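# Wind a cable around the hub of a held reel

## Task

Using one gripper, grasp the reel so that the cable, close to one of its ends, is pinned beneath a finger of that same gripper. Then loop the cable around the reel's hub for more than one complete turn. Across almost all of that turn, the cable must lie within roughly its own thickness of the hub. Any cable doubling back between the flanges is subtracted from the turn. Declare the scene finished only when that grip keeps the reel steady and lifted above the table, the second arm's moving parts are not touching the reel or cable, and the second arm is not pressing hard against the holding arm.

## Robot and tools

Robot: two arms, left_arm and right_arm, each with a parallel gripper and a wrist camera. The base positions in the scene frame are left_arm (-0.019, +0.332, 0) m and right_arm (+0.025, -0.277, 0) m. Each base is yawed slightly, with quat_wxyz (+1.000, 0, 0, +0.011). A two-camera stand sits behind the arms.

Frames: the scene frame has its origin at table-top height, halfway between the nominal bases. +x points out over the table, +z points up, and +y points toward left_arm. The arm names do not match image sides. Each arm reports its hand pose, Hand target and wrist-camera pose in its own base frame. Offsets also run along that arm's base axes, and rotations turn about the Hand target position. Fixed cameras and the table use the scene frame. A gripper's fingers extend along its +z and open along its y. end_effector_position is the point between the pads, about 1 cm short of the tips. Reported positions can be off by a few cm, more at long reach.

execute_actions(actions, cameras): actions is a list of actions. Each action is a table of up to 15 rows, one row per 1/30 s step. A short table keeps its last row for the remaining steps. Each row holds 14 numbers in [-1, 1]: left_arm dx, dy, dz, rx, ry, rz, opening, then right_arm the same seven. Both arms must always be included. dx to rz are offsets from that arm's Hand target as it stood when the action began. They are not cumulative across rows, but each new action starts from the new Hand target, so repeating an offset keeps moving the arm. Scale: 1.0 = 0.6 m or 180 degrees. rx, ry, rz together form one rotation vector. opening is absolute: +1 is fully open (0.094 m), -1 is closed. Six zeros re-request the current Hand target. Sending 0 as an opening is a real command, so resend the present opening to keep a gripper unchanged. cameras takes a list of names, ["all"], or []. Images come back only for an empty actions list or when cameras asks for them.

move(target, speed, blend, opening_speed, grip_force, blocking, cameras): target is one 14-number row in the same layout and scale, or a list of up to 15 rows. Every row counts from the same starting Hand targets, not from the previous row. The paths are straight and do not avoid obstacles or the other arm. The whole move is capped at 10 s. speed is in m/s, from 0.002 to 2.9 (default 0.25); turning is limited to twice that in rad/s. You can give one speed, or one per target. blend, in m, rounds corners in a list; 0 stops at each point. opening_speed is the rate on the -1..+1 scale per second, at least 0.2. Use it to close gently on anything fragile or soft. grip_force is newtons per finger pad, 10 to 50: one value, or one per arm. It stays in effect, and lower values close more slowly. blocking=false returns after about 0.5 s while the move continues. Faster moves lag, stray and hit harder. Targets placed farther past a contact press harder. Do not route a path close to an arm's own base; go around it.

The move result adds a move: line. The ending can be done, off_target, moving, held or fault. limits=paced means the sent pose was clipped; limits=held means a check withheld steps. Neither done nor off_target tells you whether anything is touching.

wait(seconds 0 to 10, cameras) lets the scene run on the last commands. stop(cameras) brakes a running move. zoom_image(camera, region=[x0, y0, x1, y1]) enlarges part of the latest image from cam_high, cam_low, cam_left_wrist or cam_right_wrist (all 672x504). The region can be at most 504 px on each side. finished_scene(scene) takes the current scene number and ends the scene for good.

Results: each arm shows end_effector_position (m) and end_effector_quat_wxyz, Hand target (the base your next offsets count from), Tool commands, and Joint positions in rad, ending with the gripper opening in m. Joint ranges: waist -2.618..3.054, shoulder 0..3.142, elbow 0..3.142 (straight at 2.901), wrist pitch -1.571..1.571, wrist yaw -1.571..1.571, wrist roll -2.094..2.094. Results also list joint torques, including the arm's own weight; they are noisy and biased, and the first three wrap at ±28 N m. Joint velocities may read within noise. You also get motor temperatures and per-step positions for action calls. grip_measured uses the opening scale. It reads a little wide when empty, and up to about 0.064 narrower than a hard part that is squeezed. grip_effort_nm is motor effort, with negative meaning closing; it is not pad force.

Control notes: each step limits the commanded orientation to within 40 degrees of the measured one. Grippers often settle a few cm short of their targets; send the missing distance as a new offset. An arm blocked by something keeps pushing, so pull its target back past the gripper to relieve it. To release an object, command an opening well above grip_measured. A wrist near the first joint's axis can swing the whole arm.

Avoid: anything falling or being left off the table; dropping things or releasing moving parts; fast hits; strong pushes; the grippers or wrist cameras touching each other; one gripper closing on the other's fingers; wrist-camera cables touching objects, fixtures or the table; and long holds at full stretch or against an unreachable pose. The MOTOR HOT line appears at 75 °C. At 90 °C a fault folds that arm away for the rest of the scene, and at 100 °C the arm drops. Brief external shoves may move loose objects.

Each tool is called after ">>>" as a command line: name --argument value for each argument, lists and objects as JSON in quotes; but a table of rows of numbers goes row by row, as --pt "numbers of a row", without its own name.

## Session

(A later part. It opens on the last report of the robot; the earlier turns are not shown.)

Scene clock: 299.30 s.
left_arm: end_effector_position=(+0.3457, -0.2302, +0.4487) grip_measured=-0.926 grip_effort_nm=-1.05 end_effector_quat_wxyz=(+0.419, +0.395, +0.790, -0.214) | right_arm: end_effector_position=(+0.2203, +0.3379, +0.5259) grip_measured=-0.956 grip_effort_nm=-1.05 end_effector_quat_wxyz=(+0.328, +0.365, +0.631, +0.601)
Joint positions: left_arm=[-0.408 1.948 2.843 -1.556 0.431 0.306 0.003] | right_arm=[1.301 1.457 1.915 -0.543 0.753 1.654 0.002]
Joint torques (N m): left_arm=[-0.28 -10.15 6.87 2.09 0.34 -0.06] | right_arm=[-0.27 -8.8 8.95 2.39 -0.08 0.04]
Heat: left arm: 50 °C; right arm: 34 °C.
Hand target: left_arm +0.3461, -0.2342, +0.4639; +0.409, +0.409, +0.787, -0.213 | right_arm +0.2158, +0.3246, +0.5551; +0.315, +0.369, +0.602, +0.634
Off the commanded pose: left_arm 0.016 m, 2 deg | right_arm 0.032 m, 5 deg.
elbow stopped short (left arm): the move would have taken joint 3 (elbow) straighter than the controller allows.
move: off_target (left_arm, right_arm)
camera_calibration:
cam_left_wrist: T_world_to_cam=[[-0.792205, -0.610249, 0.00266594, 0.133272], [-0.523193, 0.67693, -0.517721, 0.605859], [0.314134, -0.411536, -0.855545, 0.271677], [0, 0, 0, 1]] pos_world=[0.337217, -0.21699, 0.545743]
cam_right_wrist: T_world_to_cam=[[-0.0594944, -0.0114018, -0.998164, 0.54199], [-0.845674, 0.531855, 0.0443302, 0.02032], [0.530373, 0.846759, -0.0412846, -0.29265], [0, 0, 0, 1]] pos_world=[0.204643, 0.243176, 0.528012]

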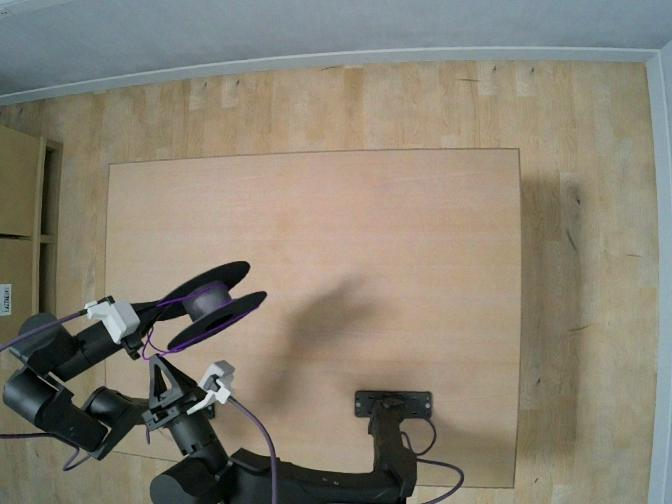

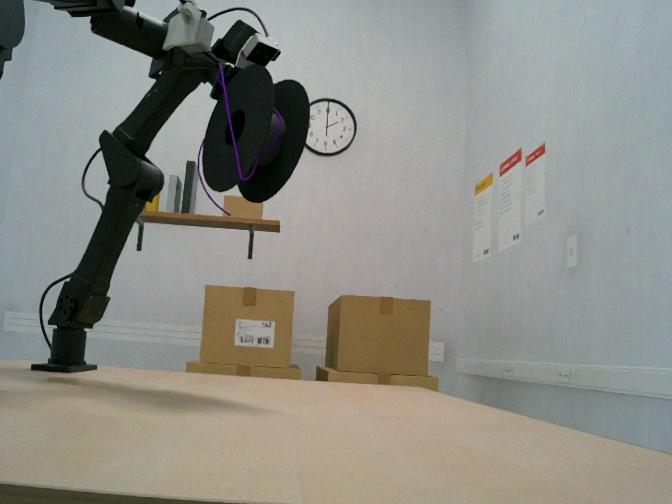

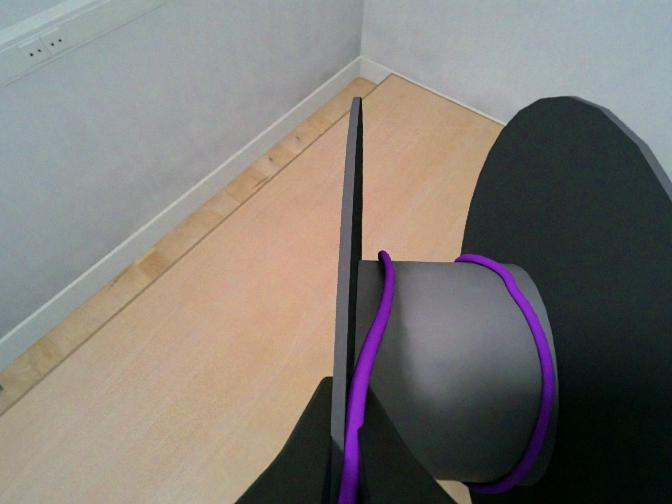

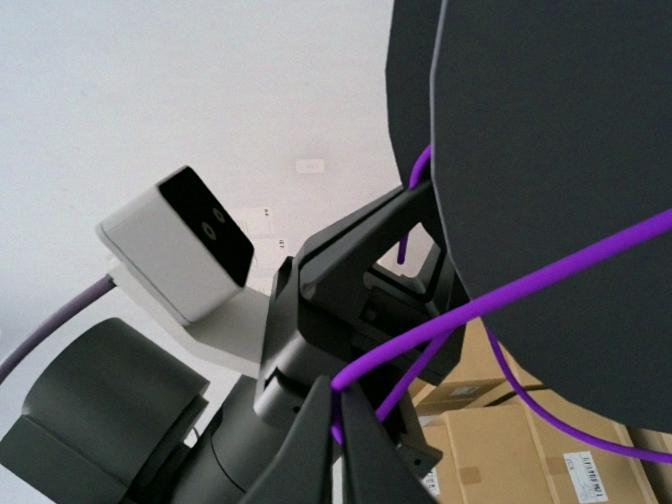

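>>> move --pt "0 0 0 0 0 0 -1 -0.093 0.148 -0.2 -0.165 -0.103 0 -1" --pt "0 0 0 0 0 0 -1 -0.096 0.185 -0.317 -0.2356 -0.147 0 -1" --pt "0 0 0 0 0 0 -1 -0.077 0.201 -0.512 -0.33 -0.206 0 -1" --pt "0 0 0 0 0 0 -1 0.0105 0.124 -0.74 -0.4 -0.25 0 -1" --pt "0 0 0 0 0 0 -1 0.24 -0.14 -0.76 -0.4476 -0.2797 0 -1" --pt "0 0 0 0 0 0 -1 0.32 -0.214 -0.683 -0.4476 -0.2797 0 -1" --speed 0.12 --blend '[0.03,0.03,0.03,0.03,0.03,0]' --cameras '["all"]'

>>> zoom_image --camera "cam_high" --region '[130, 230, 310, 410]'

>>> zoom_image --camera "cam_low" --region '[180, 20, 340, 260]'

Scene clock: 310.37 s.
left_arm: end_effector_position=(+0.3454, -0.2290, +0.4471) grip_measured=-0.926 grip_effort_nm=-1.05 end_effector_quat_wxyz=(+0.416, +0.394, +0.792, -0.211) | right_arm: end_effector_position=(+0.4055, +0.1953, +0.1350) grip_measured=-0.956 grip_effort_nm=-1.04 end_effector_quat_wxyz=(+0.673, -0.194, +0.687, +0.193)
Joint positions: left_arm=[-0.408 1.948 2.843 -1.563 0.425 0.306 0.003] | right_arm=[0.376 1.874 0.48 1.373 -0.178 0 0.002]
Joint torques (N m): left_arm=[-0.25 -10.22 6.84 2.14 0.4 -0.06] | right_arm=[-0.39 -10.56 5.26 2.15 -0.12 0.01]
Heat: left arm: 50 °C; right arm: 35 °C.
Hand target: left_arm +0.3461, -0.2342, +0.4639; +0.409, +0.409, +0.787, -0.213 | right_arm +0.4079, +0.1960, +0.1453; +0.679, -0.195, +0.680, +0.196
Off the commanded pose: left_arm 0.018 m, 2 deg | right_arm 0.011 m, 1 deg.
elbow stopped short (left arm): the move would have taken joint 3 (elbow) straighter than the controller allows.
joint read past its limit (left arm) — joint 4 (wrist pitch), lower limit.
move: off_target (left_arm, right_arm)
camera_calibration:
cam_left_wrist: T_world_to_cam=[[-0.789226, -0.614096, 0.00290755, 0.131765], [-0.529124, 0.677603, -0.510766, 0.603226], [0.31169, -0.404648, -0.859715, 0.275123], [0, 0, 0, 1]] pos_world=[0.337421, -0.216503, 0.544251]
cam_right_wrist: T_world_to_cam=[[0.530014, -0.847989, -0.00066658, -0.0492123], [-0.39522, -0.246327, -0.884943, 0.364891], [0.750258, 0.469296, -0.465699, -0.244409], [0, 0, 0, 1]] pos_world=[0.353665, 0.162851, 0.209054]

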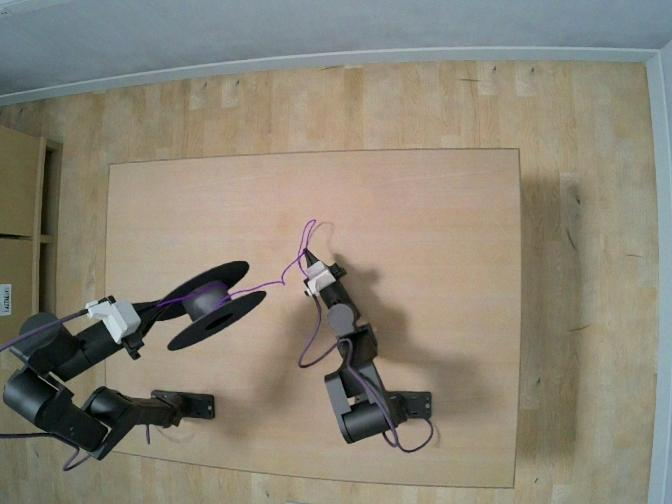

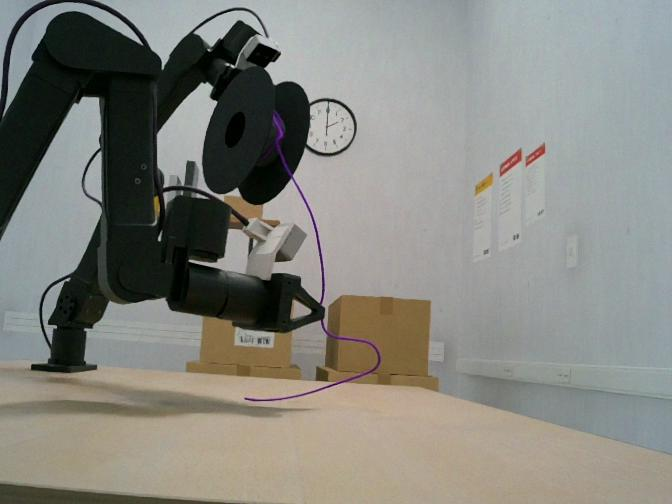

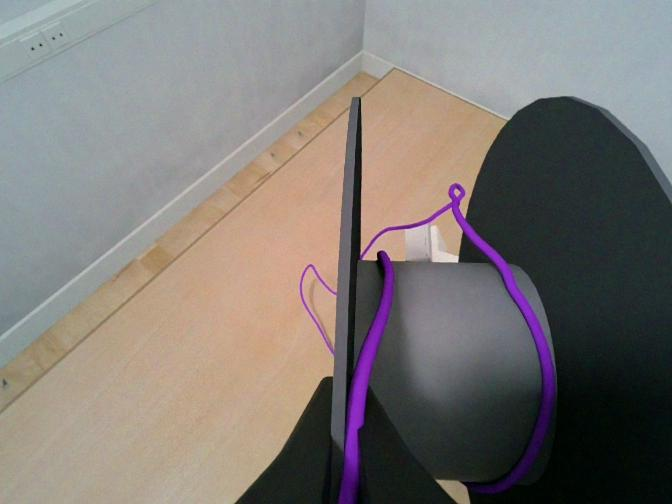

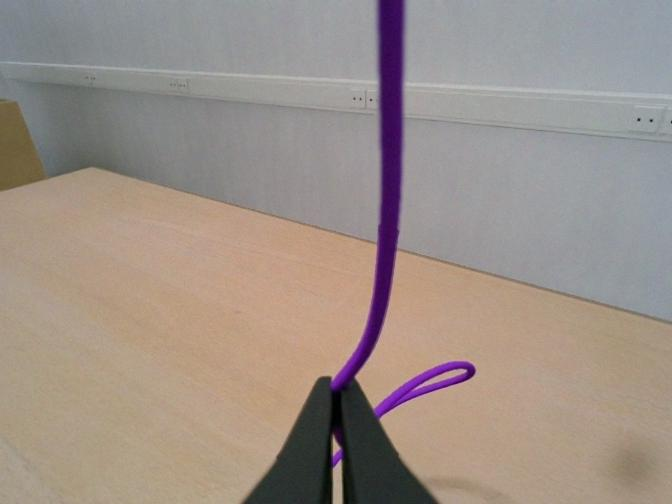

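Scaled by 2.800 from the camera's 672x504 image, which has a finer 960x720 frame.

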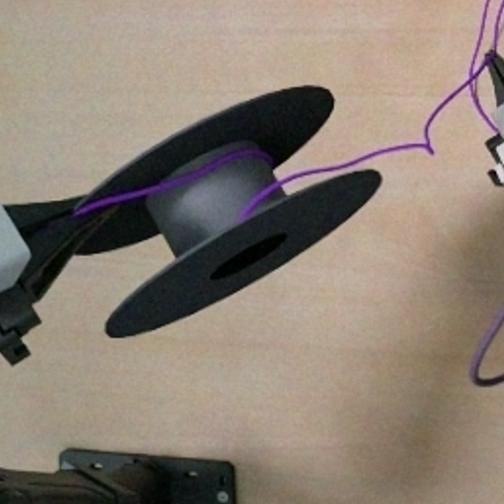

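Scaled by 2.100 from the camera's 672x504 image, which has a finer 960x720 frame.

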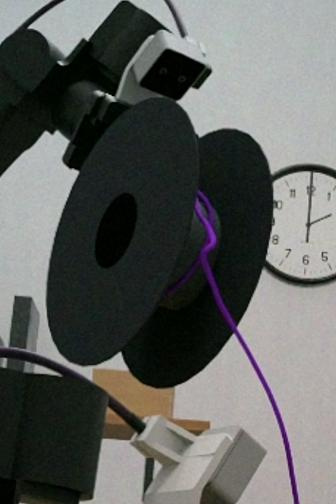

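>>> move --pt "0 0 0 0 0 0 -1 -0.1 0.145 -0.067 0 0 0 -1" --pt "0 0 0 0 0 0 -1 -0.229 0.352 -0.009 0.047 0.0294 0 -1" --pt "0 0 0 0 0 0 -1 -0.336 0.476 0.156 0.118 0.0736 0 -1" --speed 0.09 --blend '[0.04,0.04,0]' --cameras '["all"]'

>>> zoom_image --camera "cam_high" --region '[130, 230, 310, 410]'

>>> zoom_image --camera "cam_low" --region '[180, 20, 340, 260]'

Scene clock: 316.77 s.
left_arm: end_effector_position=(+0.3454, -0.2290, +0.4471) grip_measured=-0.926 grip_effort_nm=-1.05 end_effector_quat_wxyz=(+0.416, +0.394, +0.792, -0.211) | right_arm: end_effector_position=(+0.2082, +0.4816, +0.2185) grip_measured=-0.956 grip_effort_nm=-1.04 end_effector_quat_wxyz=(+0.620, -0.057, +0.713, +0.323)
Joint positions: left_arm=[-0.408 1.948 2.843 -1.563 0.425 0.306 0.003] | right_arm=[1.426 1.922 1.086 0.802 0.865 0.427 0.002]
Joint torques (N m): left_arm=[-0.29 -10.14 6.83 2.12 0.42 -0.06] | right_arm=[0.4 -14.39 8.06 1.8 0.1 0.17]
Heat: left arm: 51 °C; right arm: 35 °C.
Hand target: left_arm +0.3461, -0.2342, +0.4639; +0.409, +0.409, +0.787, -0.213 | right_arm +0.2062, +0.4817, +0.2389; +0.621, -0.043, +0.706, +0.339
Off the commanded pose: left_arm 0.018 m, 2 deg | right_arm 0.021 m, 3 deg.
elbow stopped short (left arm): the move would have taken joint 3 (elbow) straighter than the controller allows.
joint read past its limit (left arm) — joint 4 (wrist pitch), lower limit.
move: off_target (left_arm, right_arm)
camera_calibration:
cam_left_wrist: T_world_to_cam=[[-0.789226, -0.614096, 0.00290755, 0.131765], [-0.529124, 0.677603, -0.510766, 0.603226], [0.31169, -0.404648, -0.859715, 0.275123], [0, 0, 0, 1]] pos_world=[0.337421, -0.216503, 0.544251]
cam_right_wrist: T_world_to_cam=[[0.486855, -0.783127, -0.38689, 0.360371], [-0.577622, 0.043608, -0.815138, 0.314444], [0.655228, 0.620331, -0.431121, -0.252353], [0, 0, 0, 1]] pos_world=[0.17153, 0.425047, 0.286945]

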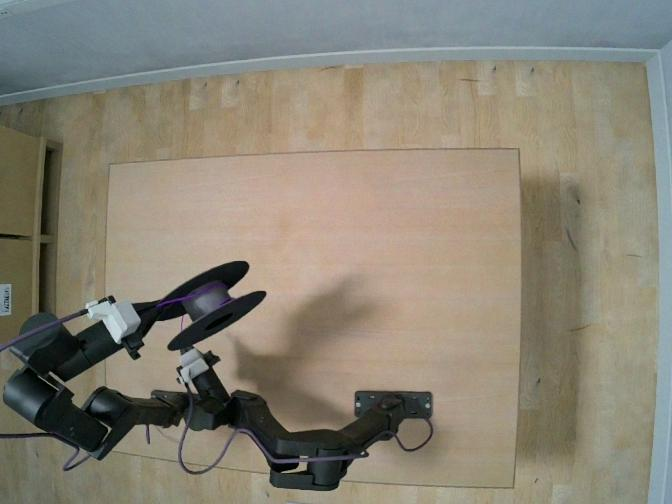

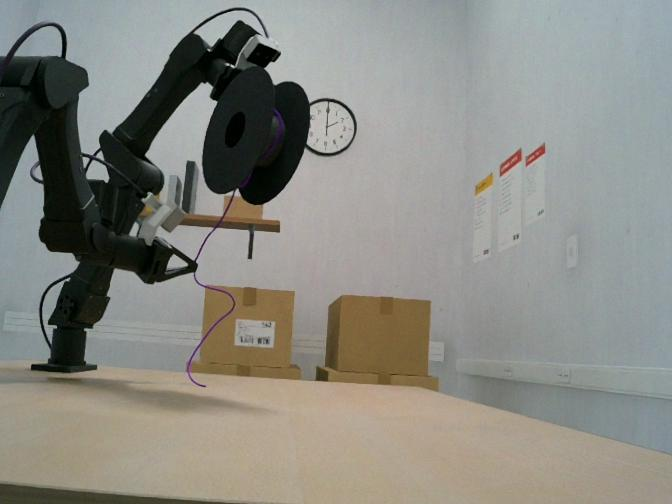

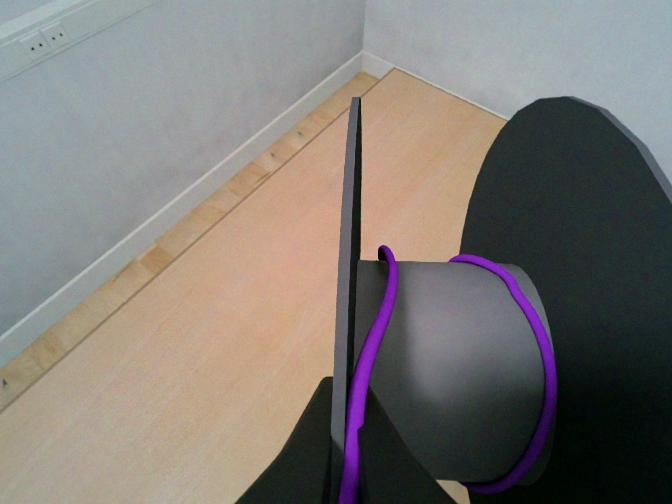

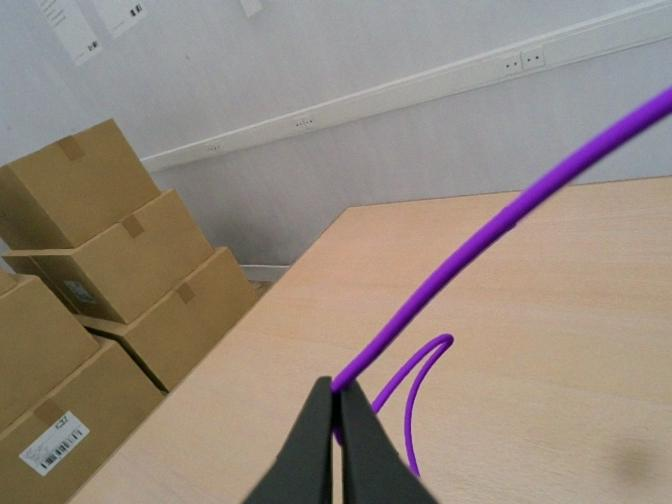

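Scaled by 2.800 from the camera's 672x504 image, which has a finer 960x720 frame.

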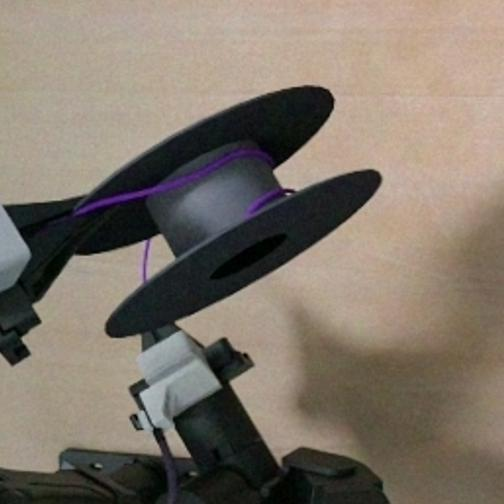

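Scaled by 2.100 from the camera's 672x504 image, which has a finer 960x720 frame.

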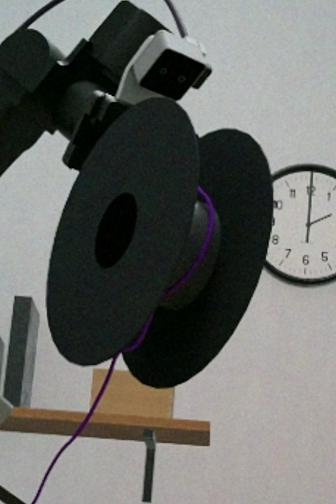

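>>> move --pt "0 0 0 0 0 0 -1 -0.052 -0.011 0.218 0.0942 0.0589 0 -1" --pt "0 0 0 0 0 0 -1 -0.091 -0.075 0.377 0.165 0.103 0 -1" --pt "0 0 0 0 0 0 -1 -0.058 -0.153 0.493 0.259 0.162 0 -1" --pt "0 0 0 0 0 0 -1 0.012 -0.256 0.567 0.33 0.206 0 -1" --speed 0.09 --blend '[0.03,0.03,0.03,0]' --cameras '["all"]'

>>> zoom_image --camera "cam_high" --region '[130, 230, 310, 410]'

>>> zoom_image --camera "cam_low" --region '[140, 0, 340, 260]'

Scene clock: 319.70 s.
left_arm: end_effector_position=(+0.3454, -0.2290, +0.4471) grip_measured=-0.926 grip_effort_nm=-1.05 end_effector_quat_wxyz=(+0.416, +0.394, +0.792, -0.211) | right_arm: end_effector_position=(+0.1796, +0.4809, +0.3473) grip_measured=-0.956 grip_effort_nm=-1.04 end_effector_quat_wxyz=(+0.560, +0.064, +0.706, +0.429)
Joint positions: left_arm=[-0.408 1.948 2.843 -1.563 0.425 0.306 0.003] | right_arm=[1.498 1.741 1.381 0.352 0.935 0.749 0.002]
Joint torques (N m): left_arm=[-0.29 -10.13 6.82 2.14 0.41 -0.05] | right_arm=[-0.02 -10.74 6.99 1.9 0.05 0]
Heat: left arm: 51 °C; right arm: 34 °C.
Hand target: left_arm +0.3461, -0.2342, +0.4639; +0.409, +0.409, +0.787, -0.213 | right_arm +0.1797, +0.4809, +0.3456; +0.561, +0.062, +0.707, +0.426 (not the last commanded pose)
Off the commanded pose: left_arm 0.018 m, 2 deg | right_arm 0.280 m, 53 deg.
elbow stopped short (left arm): the move would have taken joint 3 (elbow) straighter than the controller allows.
joint read past its limit (left arm) — joint 4 (wrist pitch), lower limit.
move: held (right_arm; a check stopped the path), off_target (left_arm); path passed 0 of 4 targets; limits=held
pose unreachable (right arm): on one or more control steps of this call, first in action 0 (counted from 0), this arm could not follow its commanded pose, so it was not sent that pose on those steps. It may still have moved: this result reports where it is.
cause: moving toward the commanded pose would bring a part of the arm too close to another arm (this arm's fingers and the left arm's forearm (the part past joint 3), 10 mm apart when this arm was first held).
camera_calibration:
cam_left_wrist: T_world_to_cam=[[-0.789226, -0.614096, 0.00290755, 0.131765], [-0.529124, 0.677603, -0.510766, 0.603226], [0.31169, -0.404648, -0.859715, 0.275123], [0, 0, 0, 1]] pos_world=[0.337421, -0.216503, 0.544251]
cam_right_wrist: T_world_to_cam=[[0.396058, -0.623599, -0.67399, 0.462854], [-0.70201, 0.267498, -0.66002, 0.263641], [0.591879, 0.734554, -0.331828, -0.25563], [0, 0, 0, 1]] pos_world=[0.153064, 0.405886, 0.401143]

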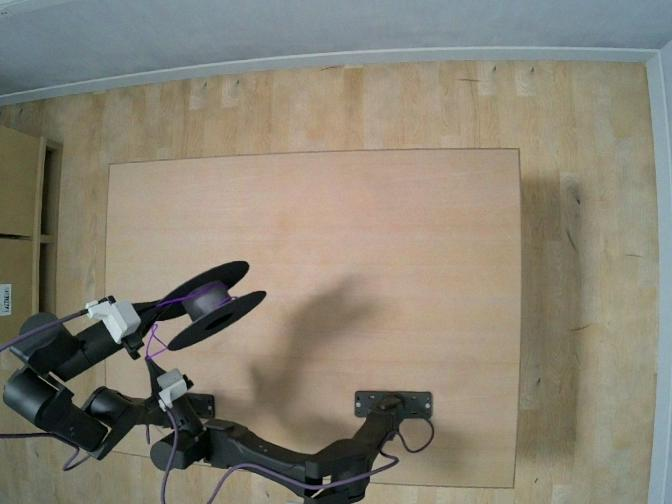

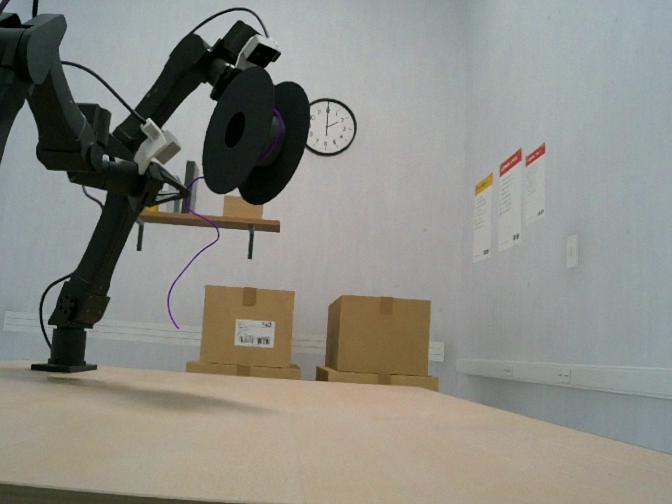

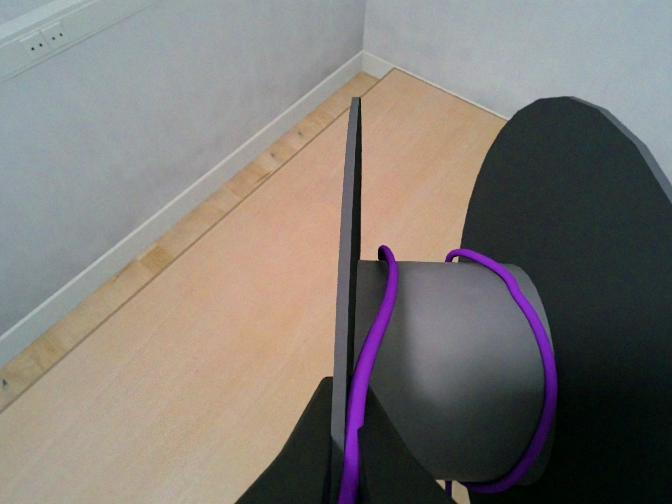

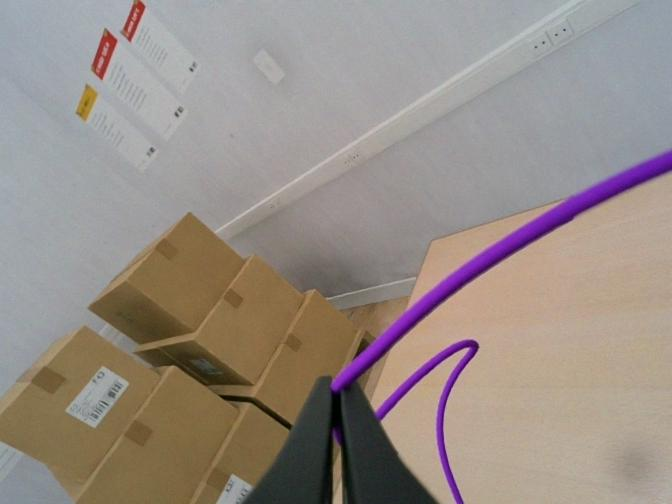

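Scaled by 2.800 from the camera's 672x504 image, which has a finer 960x720 frame.

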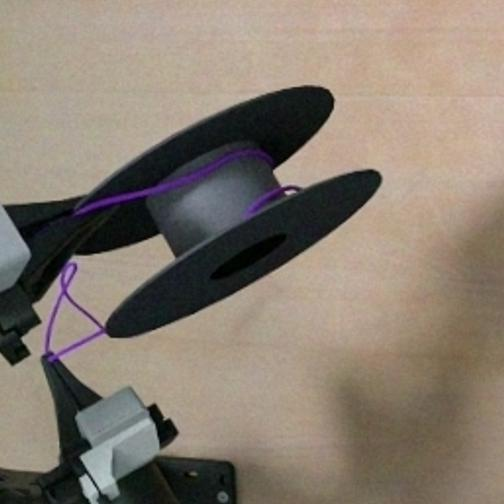

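Scaled by 1.938 from the camera's 672x504 image, which has a finer 960x720 frame.

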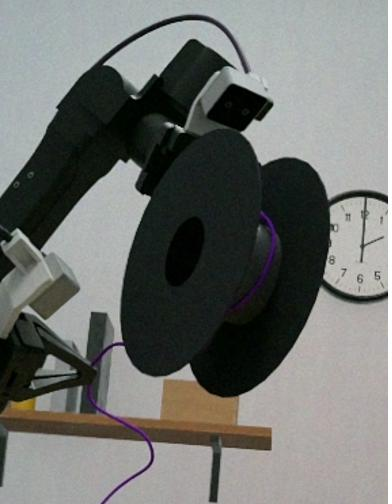

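>>> move --pt "0 0 0 0 0 0 -1 -0.028 -0.085 0.033 0.0377 0.0236 0 -1" --pt "0 0 0 0 0 0 -1 -0.0245 -0.118 0.167 0.108 0.068 0 -1" --pt "0 0 0 0 0 0 -1 0.0065 -0.184 0.30 0.198 0.124 0 -1" --pt "0 0 0 0 0 0 -1 0.056 -0.255 0.375 0.2685 0.168 0 -1" --speed 0.08 --blend '[0.02,0.03,0.03,0]' --cameras '["all"]'

>>> zoom_image --camera "cam_high" --region '[130, 230, 310, 410]'

>>> zoom_image --camera "cam_low" --region '[140, 0, 340, 260]'

Scene clock: 327.10 s.
left_arm: end_effector_position=(+0.3454, -0.2290, +0.4471) grip_measured=-0.926 grip_effort_nm=-1.05 end_effector_quat_wxyz=(+0.416, +0.394, +0.792, -0.211) | right_arm: end_effector_position=(+0.2118, +0.3334, +0.5672) grip_measured=-0.956 grip_effort_nm=-1.04 end_effector_quat_wxyz=(+0.288, +0.385, +0.593, +0.646)
Joint positions: left_arm=[-0.408 1.948 2.843 -1.563 0.425 0.306 0.003] | right_arm=[1.315 1.5 2.084 -0.584 0.739 1.727 0.002]
Joint torques (N m): left_arm=[-0.28 -10.13 6.83 2.13 0.41 -0.06] | right_arm=[-0.64 -6.13 7.41 1.82 0.03 0.09]
Heat: left arm: 51 °C; right arm: 34 °C.
Hand target: left_arm +0.3461, -0.2342, +0.4639; +0.409, +0.409, +0.787, -0.213 | right_arm +0.2133, +0.3277, +0.5707; +0.289, +0.389, +0.591, +0.645
Off the commanded pose: left_arm 0.018 m, 2 deg | right_arm 0.007 m, 1 deg.
elbow stopped short (left arm): the move would have taken joint 3 (elbow) straighter than the controller allows.
joint read past its limit (left arm) — joint 4 (wrist pitch), lower limit.
move: off_target (left_arm)
camera_calibration:
cam_left_wrist: T_world_to_cam=[[-0.789226, -0.614096, 0.00290755, 0.131765], [-0.529124, 0.677603, -0.510766, 0.603226], [0.31169, -0.404648, -0.859715, 0.275123], [0, 0, 0, 1]] pos_world=[0.337421, -0.216503, 0.544251]
cam_right_wrist: T_world_to_cam=[[-0.0781115, 0.130437, -0.988375, 0.533719], [-0.857086, 0.4976, 0.133405, -0.0229838], [0.509217, 0.857543, 0.0729276, -0.346489], [0, 0, 0, 1]] pos_world=[0.198428, 0.238949, 0.555849]

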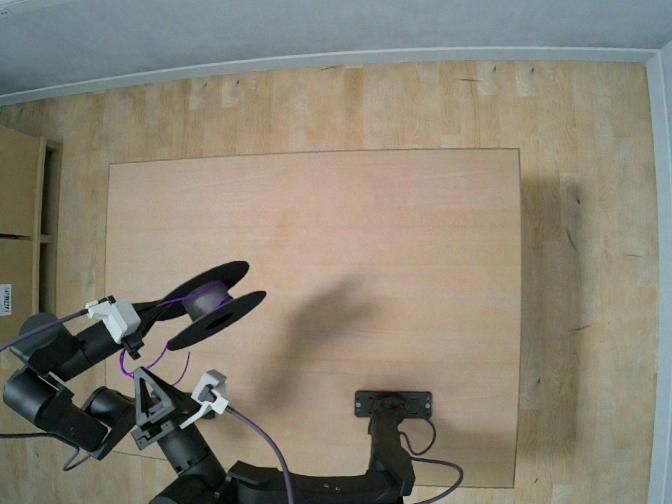

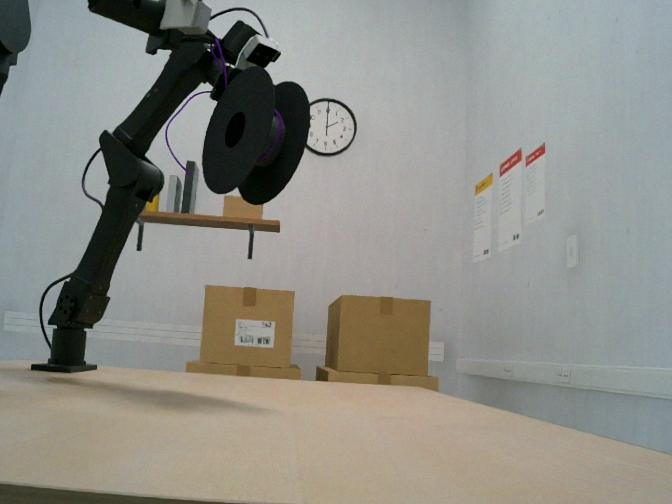

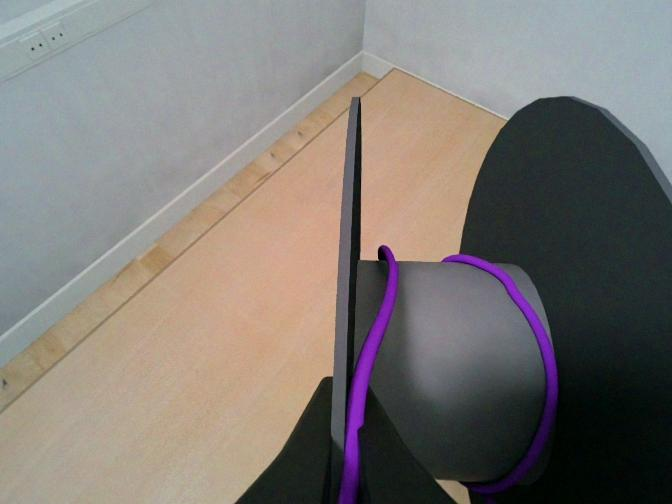

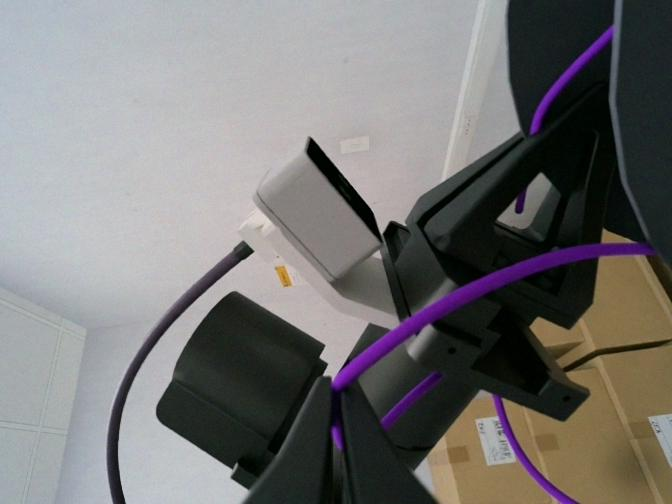

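Scaled by 2.800 from the camera's 672x504 image, which has a finer 960x720 frame.

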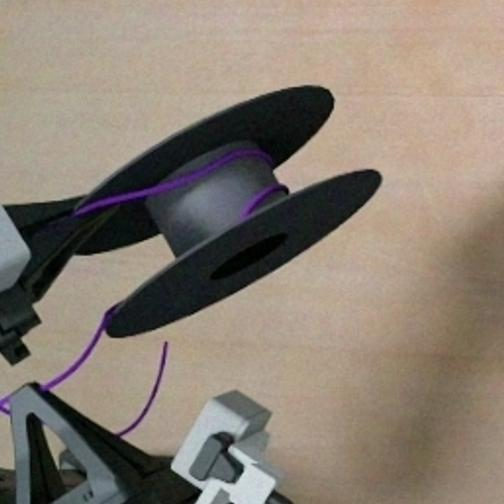

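Scaled by 1.938 from the camera's 672x504 image, which has a finer 960x720 frame.

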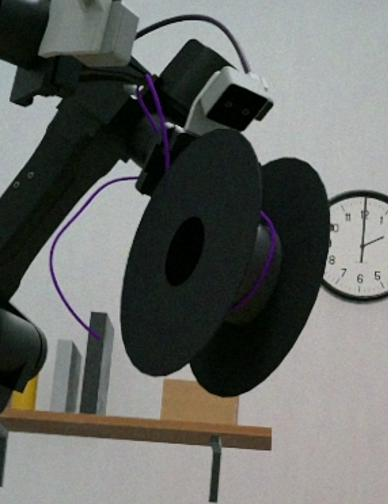

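>>> move --pt "0 0 0 0 0 0 -1 0.09 -0.111 0.024 0.0566 0.0353 0 -1" --pt "0 0 0 0 0 0 -1 0.17 -0.208 -0.035 0.085 0.053 0 -1" --speed 0.07 --blend '[0.03,0]' --cameras '["all"]'

>>> zoom_image --camera "cam_high" --region '[130, 230, 310, 410]'

>>> zoom_image --camera "cam_low" --region '[140, 0, 340, 260]'

Scene clock: 331.77 s.
left_arm: end_effector_position=(+0.3480, -0.2301, +0.4507) grip_measured=-0.926 grip_effort_nm=-1.05 end_effector_quat_wxyz=(+0.424, +0.394, +0.788, -0.211) | right_arm: end_effector_position=(+0.3172, +0.2152, +0.5366) grip_measured=-0.956 grip_effort_nm=-1.04 end_effector_quat_wxyz=(+0.170, +0.478, +0.543, +0.669)
Joint positions: left_arm=[-0.408 1.948 2.843 -1.544 0.425 0.306 0.003] | right_arm=[0.587 1.306 1.831 -0.571 -0.013 2.044 0.002]
Joint torques (N m): left_arm=[-0.32 -10.19 6.87 1.97 0.4 -0.05] | right_arm=[-1.35 -6.78 5.23 2.66 0.19 0.04]
Heat: left arm: 51 °C; right arm: 34 °C.
Hand target: left_arm +0.3461, -0.2342, +0.4639; +0.409, +0.409, +0.787, -0.213 | right_arm +0.3154, +0.2030, +0.5496; +0.184, +0.476, +0.522, +0.683
Off the commanded pose: left_arm 0.014 m, 3 deg | right_arm 0.018 m, 3 deg.
elbow stopped short (left arm): the move would have taken joint 3 (elbow) straighter than the controller allows.
move: off_target (left_arm, right_arm)
camera_calibration:
cam_left_wrist: T_world_to_cam=[[-0.789184, -0.614123, -0.00642648, 0.137361], [-0.51988, 0.673573, -0.52538, 0.609614], [0.326977, -0.41128, -0.850843, 0.26617], [0, 0, 0, 1]] pos_world=[0.338297, -0.216792, 0.547631]
cam_right_wrist: T_world_to_cam=[[-0.285174, 0.353583, -0.890873, 0.492506], [-0.80484, 0.416398, 0.422901, -0.0241328], [0.520488, 0.837611, 0.165832, -0.345678], [0, 0, 0, 1]] pos_world=[0.300948, 0.12545, 0.506291]

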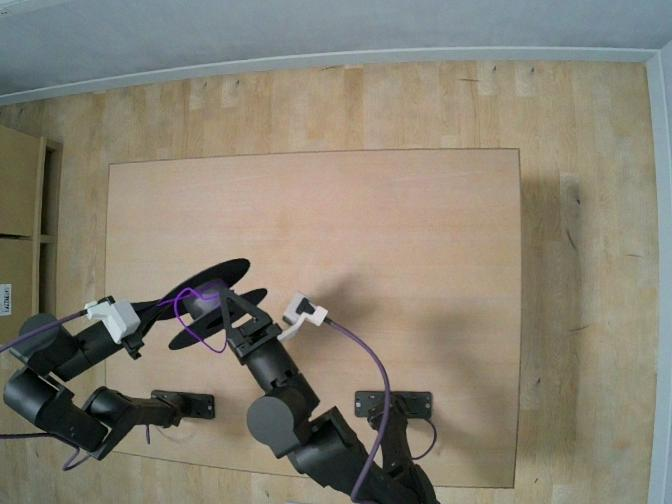

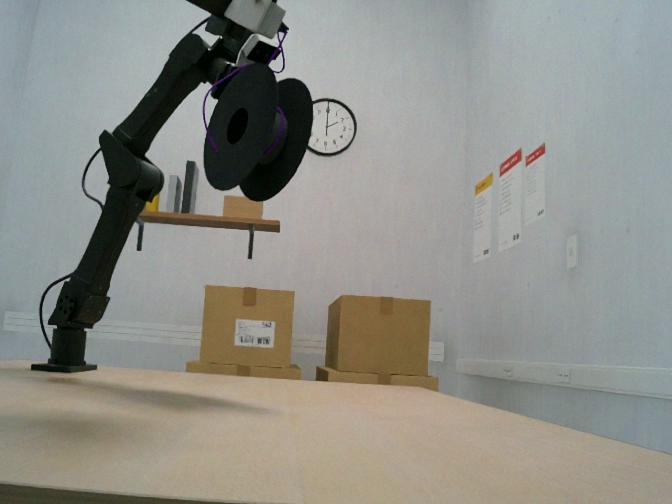

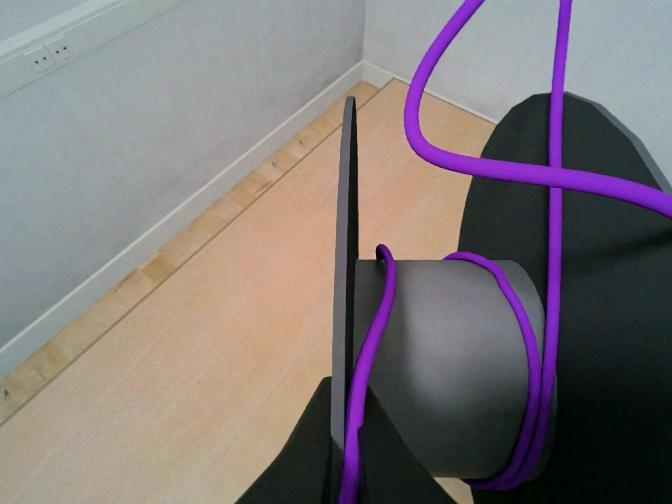

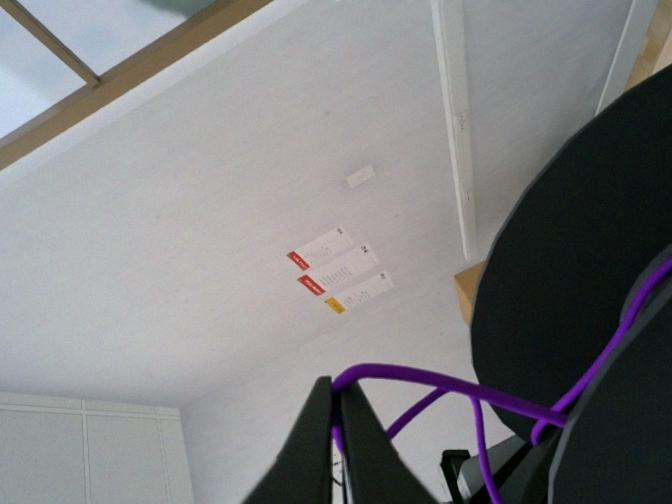

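Scaled by 2.800 from the camera's 672x504 image, which has a finer 960x720 frame.

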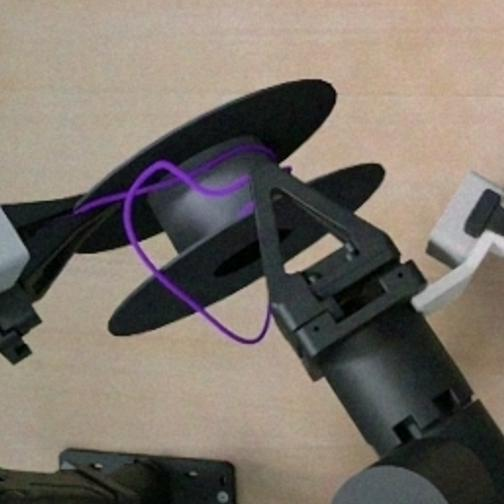

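Scaled by 1.938 from the camera's 672x504 image, which has a finer 960x720 frame.

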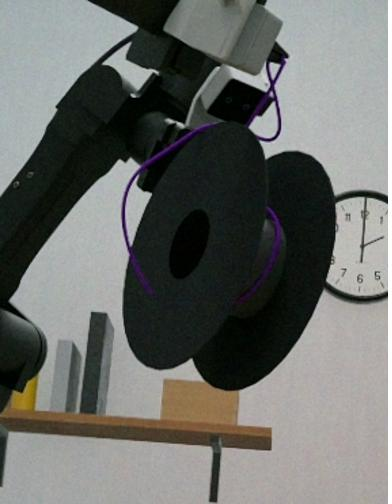

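>>> move --pt "0 0 0 0 0 0 -1 0.043 -0.022 -0.108 0 0 0 -1" --pt "0 0 0 0 0 0 -1 0.06 -0.0175 -0.203 0 0 0 -1" --speed 0.06 --blend '[0.02,0]' --cameras '["all"]'

>>> zoom_image --camera "cam_high" --region '[130, 230, 310, 410]'

>>> zoom_image --camera "cam_low" --region '[140, 0, 340, 260]'

Scene clock: 335.20 s.
left_arm: end_effector_position=(+0.3496, -0.2273, +0.4489) grip_measured=-0.926 grip_effort_nm=-1.05 end_effector_quat_wxyz=(+0.423, +0.390, +0.792, -0.202) | right_arm: end_effector_position=(+0.3457, +0.2067, +0.4333) grip_measured=-0.957 grip_effort_nm=-1.04 end_effector_quat_wxyz=(+0.166, +0.458, +0.533, +0.692)
Joint positions: left_arm=[-0.408 1.948 2.843 -1.549 0.405 0.306 0.003] | right_arm=[0.465 1.146 1.191 -0.032 -0.16 2.047 0.002]
Joint torques (N m): left_arm=[-0.31 -10.14 6.83 2.01 0.61 -0.07] | right_arm=[-1.89 -5.56 5.82 2.2 0.4 0.01]
Heat: left arm: 51 °C; right arm: 34 °C.
Hand target: left_arm +0.3461, -0.2342, +0.4639; +0.409, +0.409, +0.787, -0.213 | right_arm +0.3513, +0.1926, +0.4279; +0.184, +0.476, +0.522, +0.683
Off the commanded pose: left_arm 0.017 m, 3 deg | right_arm 0.016 m, 3 deg.
elbow stopped short (left arm): the move would have taken joint 3 (elbow) straighter than the controller allows.
move: off_target (left_arm, right_arm)
camera_calibration:
cam_left_wrist: T_world_to_cam=[[-0.779598, -0.626116, -0.0143526, 0.137775], [-0.530372, 0.672224, -0.516547, 0.606977], [0.333066, -0.395086, -0.856139, 0.26915], [0, 0, 0, 1]] pos_world=[0.339688, -0.215424, 0.545939]
cam_right_wrist: T_world_to_cam=[[-0.251531, 0.377358, -0.891254, 0.395236], [-0.834185, 0.382429, 0.397346, 0.0742529], [0.490782, 0.843415, 0.218594, -0.350048], [0, 0, 0, 1]] pos_world=[0.333152, 0.117694, 0.39927]

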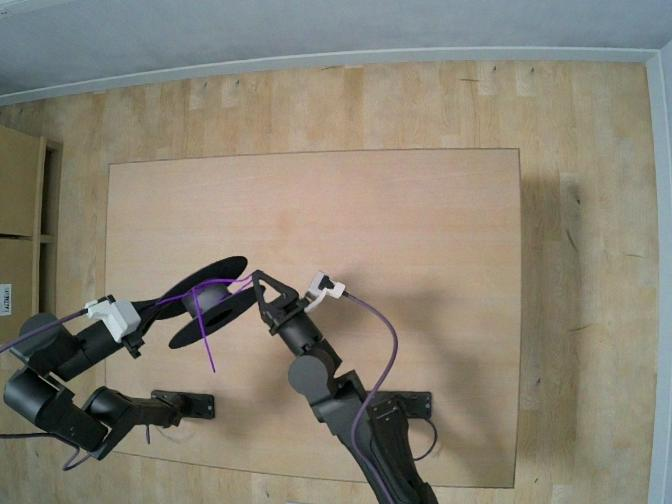

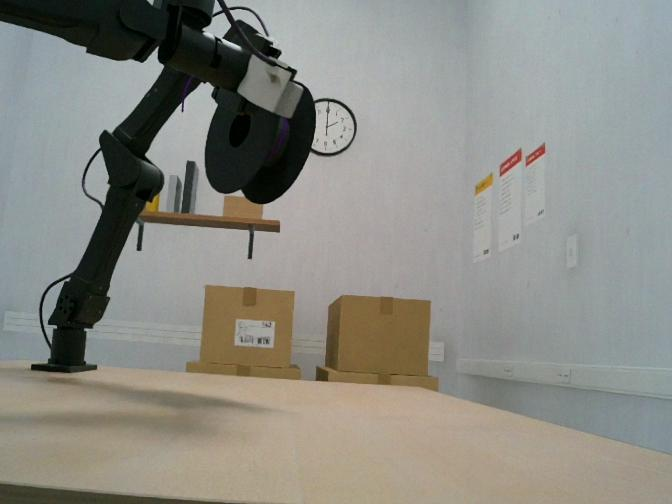

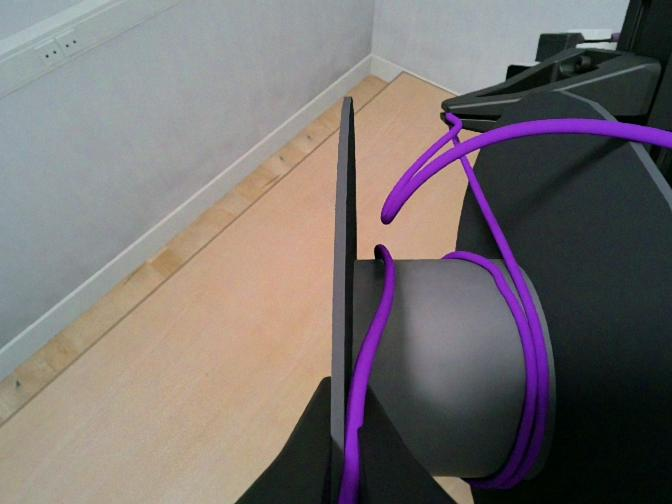

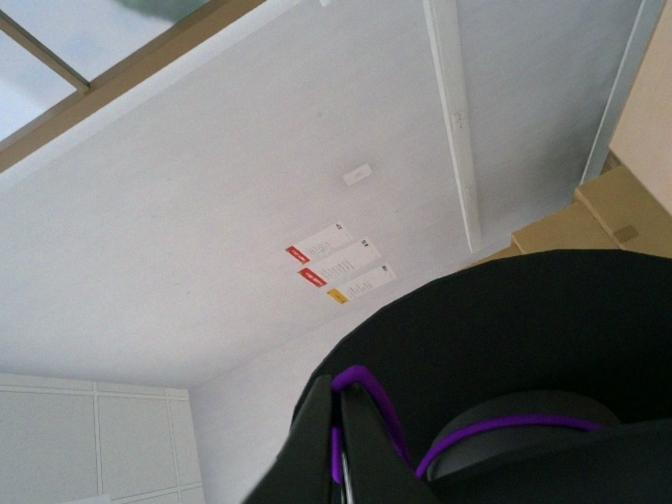

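Scaled by 2.800 from the camera's 672x504 image, which has a finer 960x720 frame.

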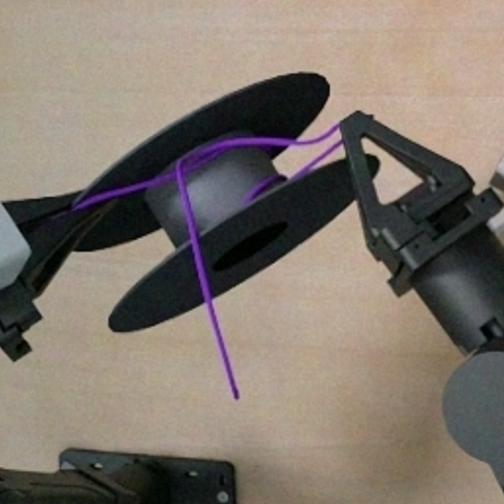

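Scaled by 1.938 from the camera's 672x504 image, which has a finer 960x720 frame.

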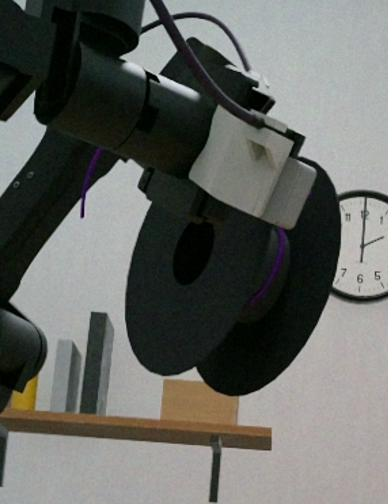

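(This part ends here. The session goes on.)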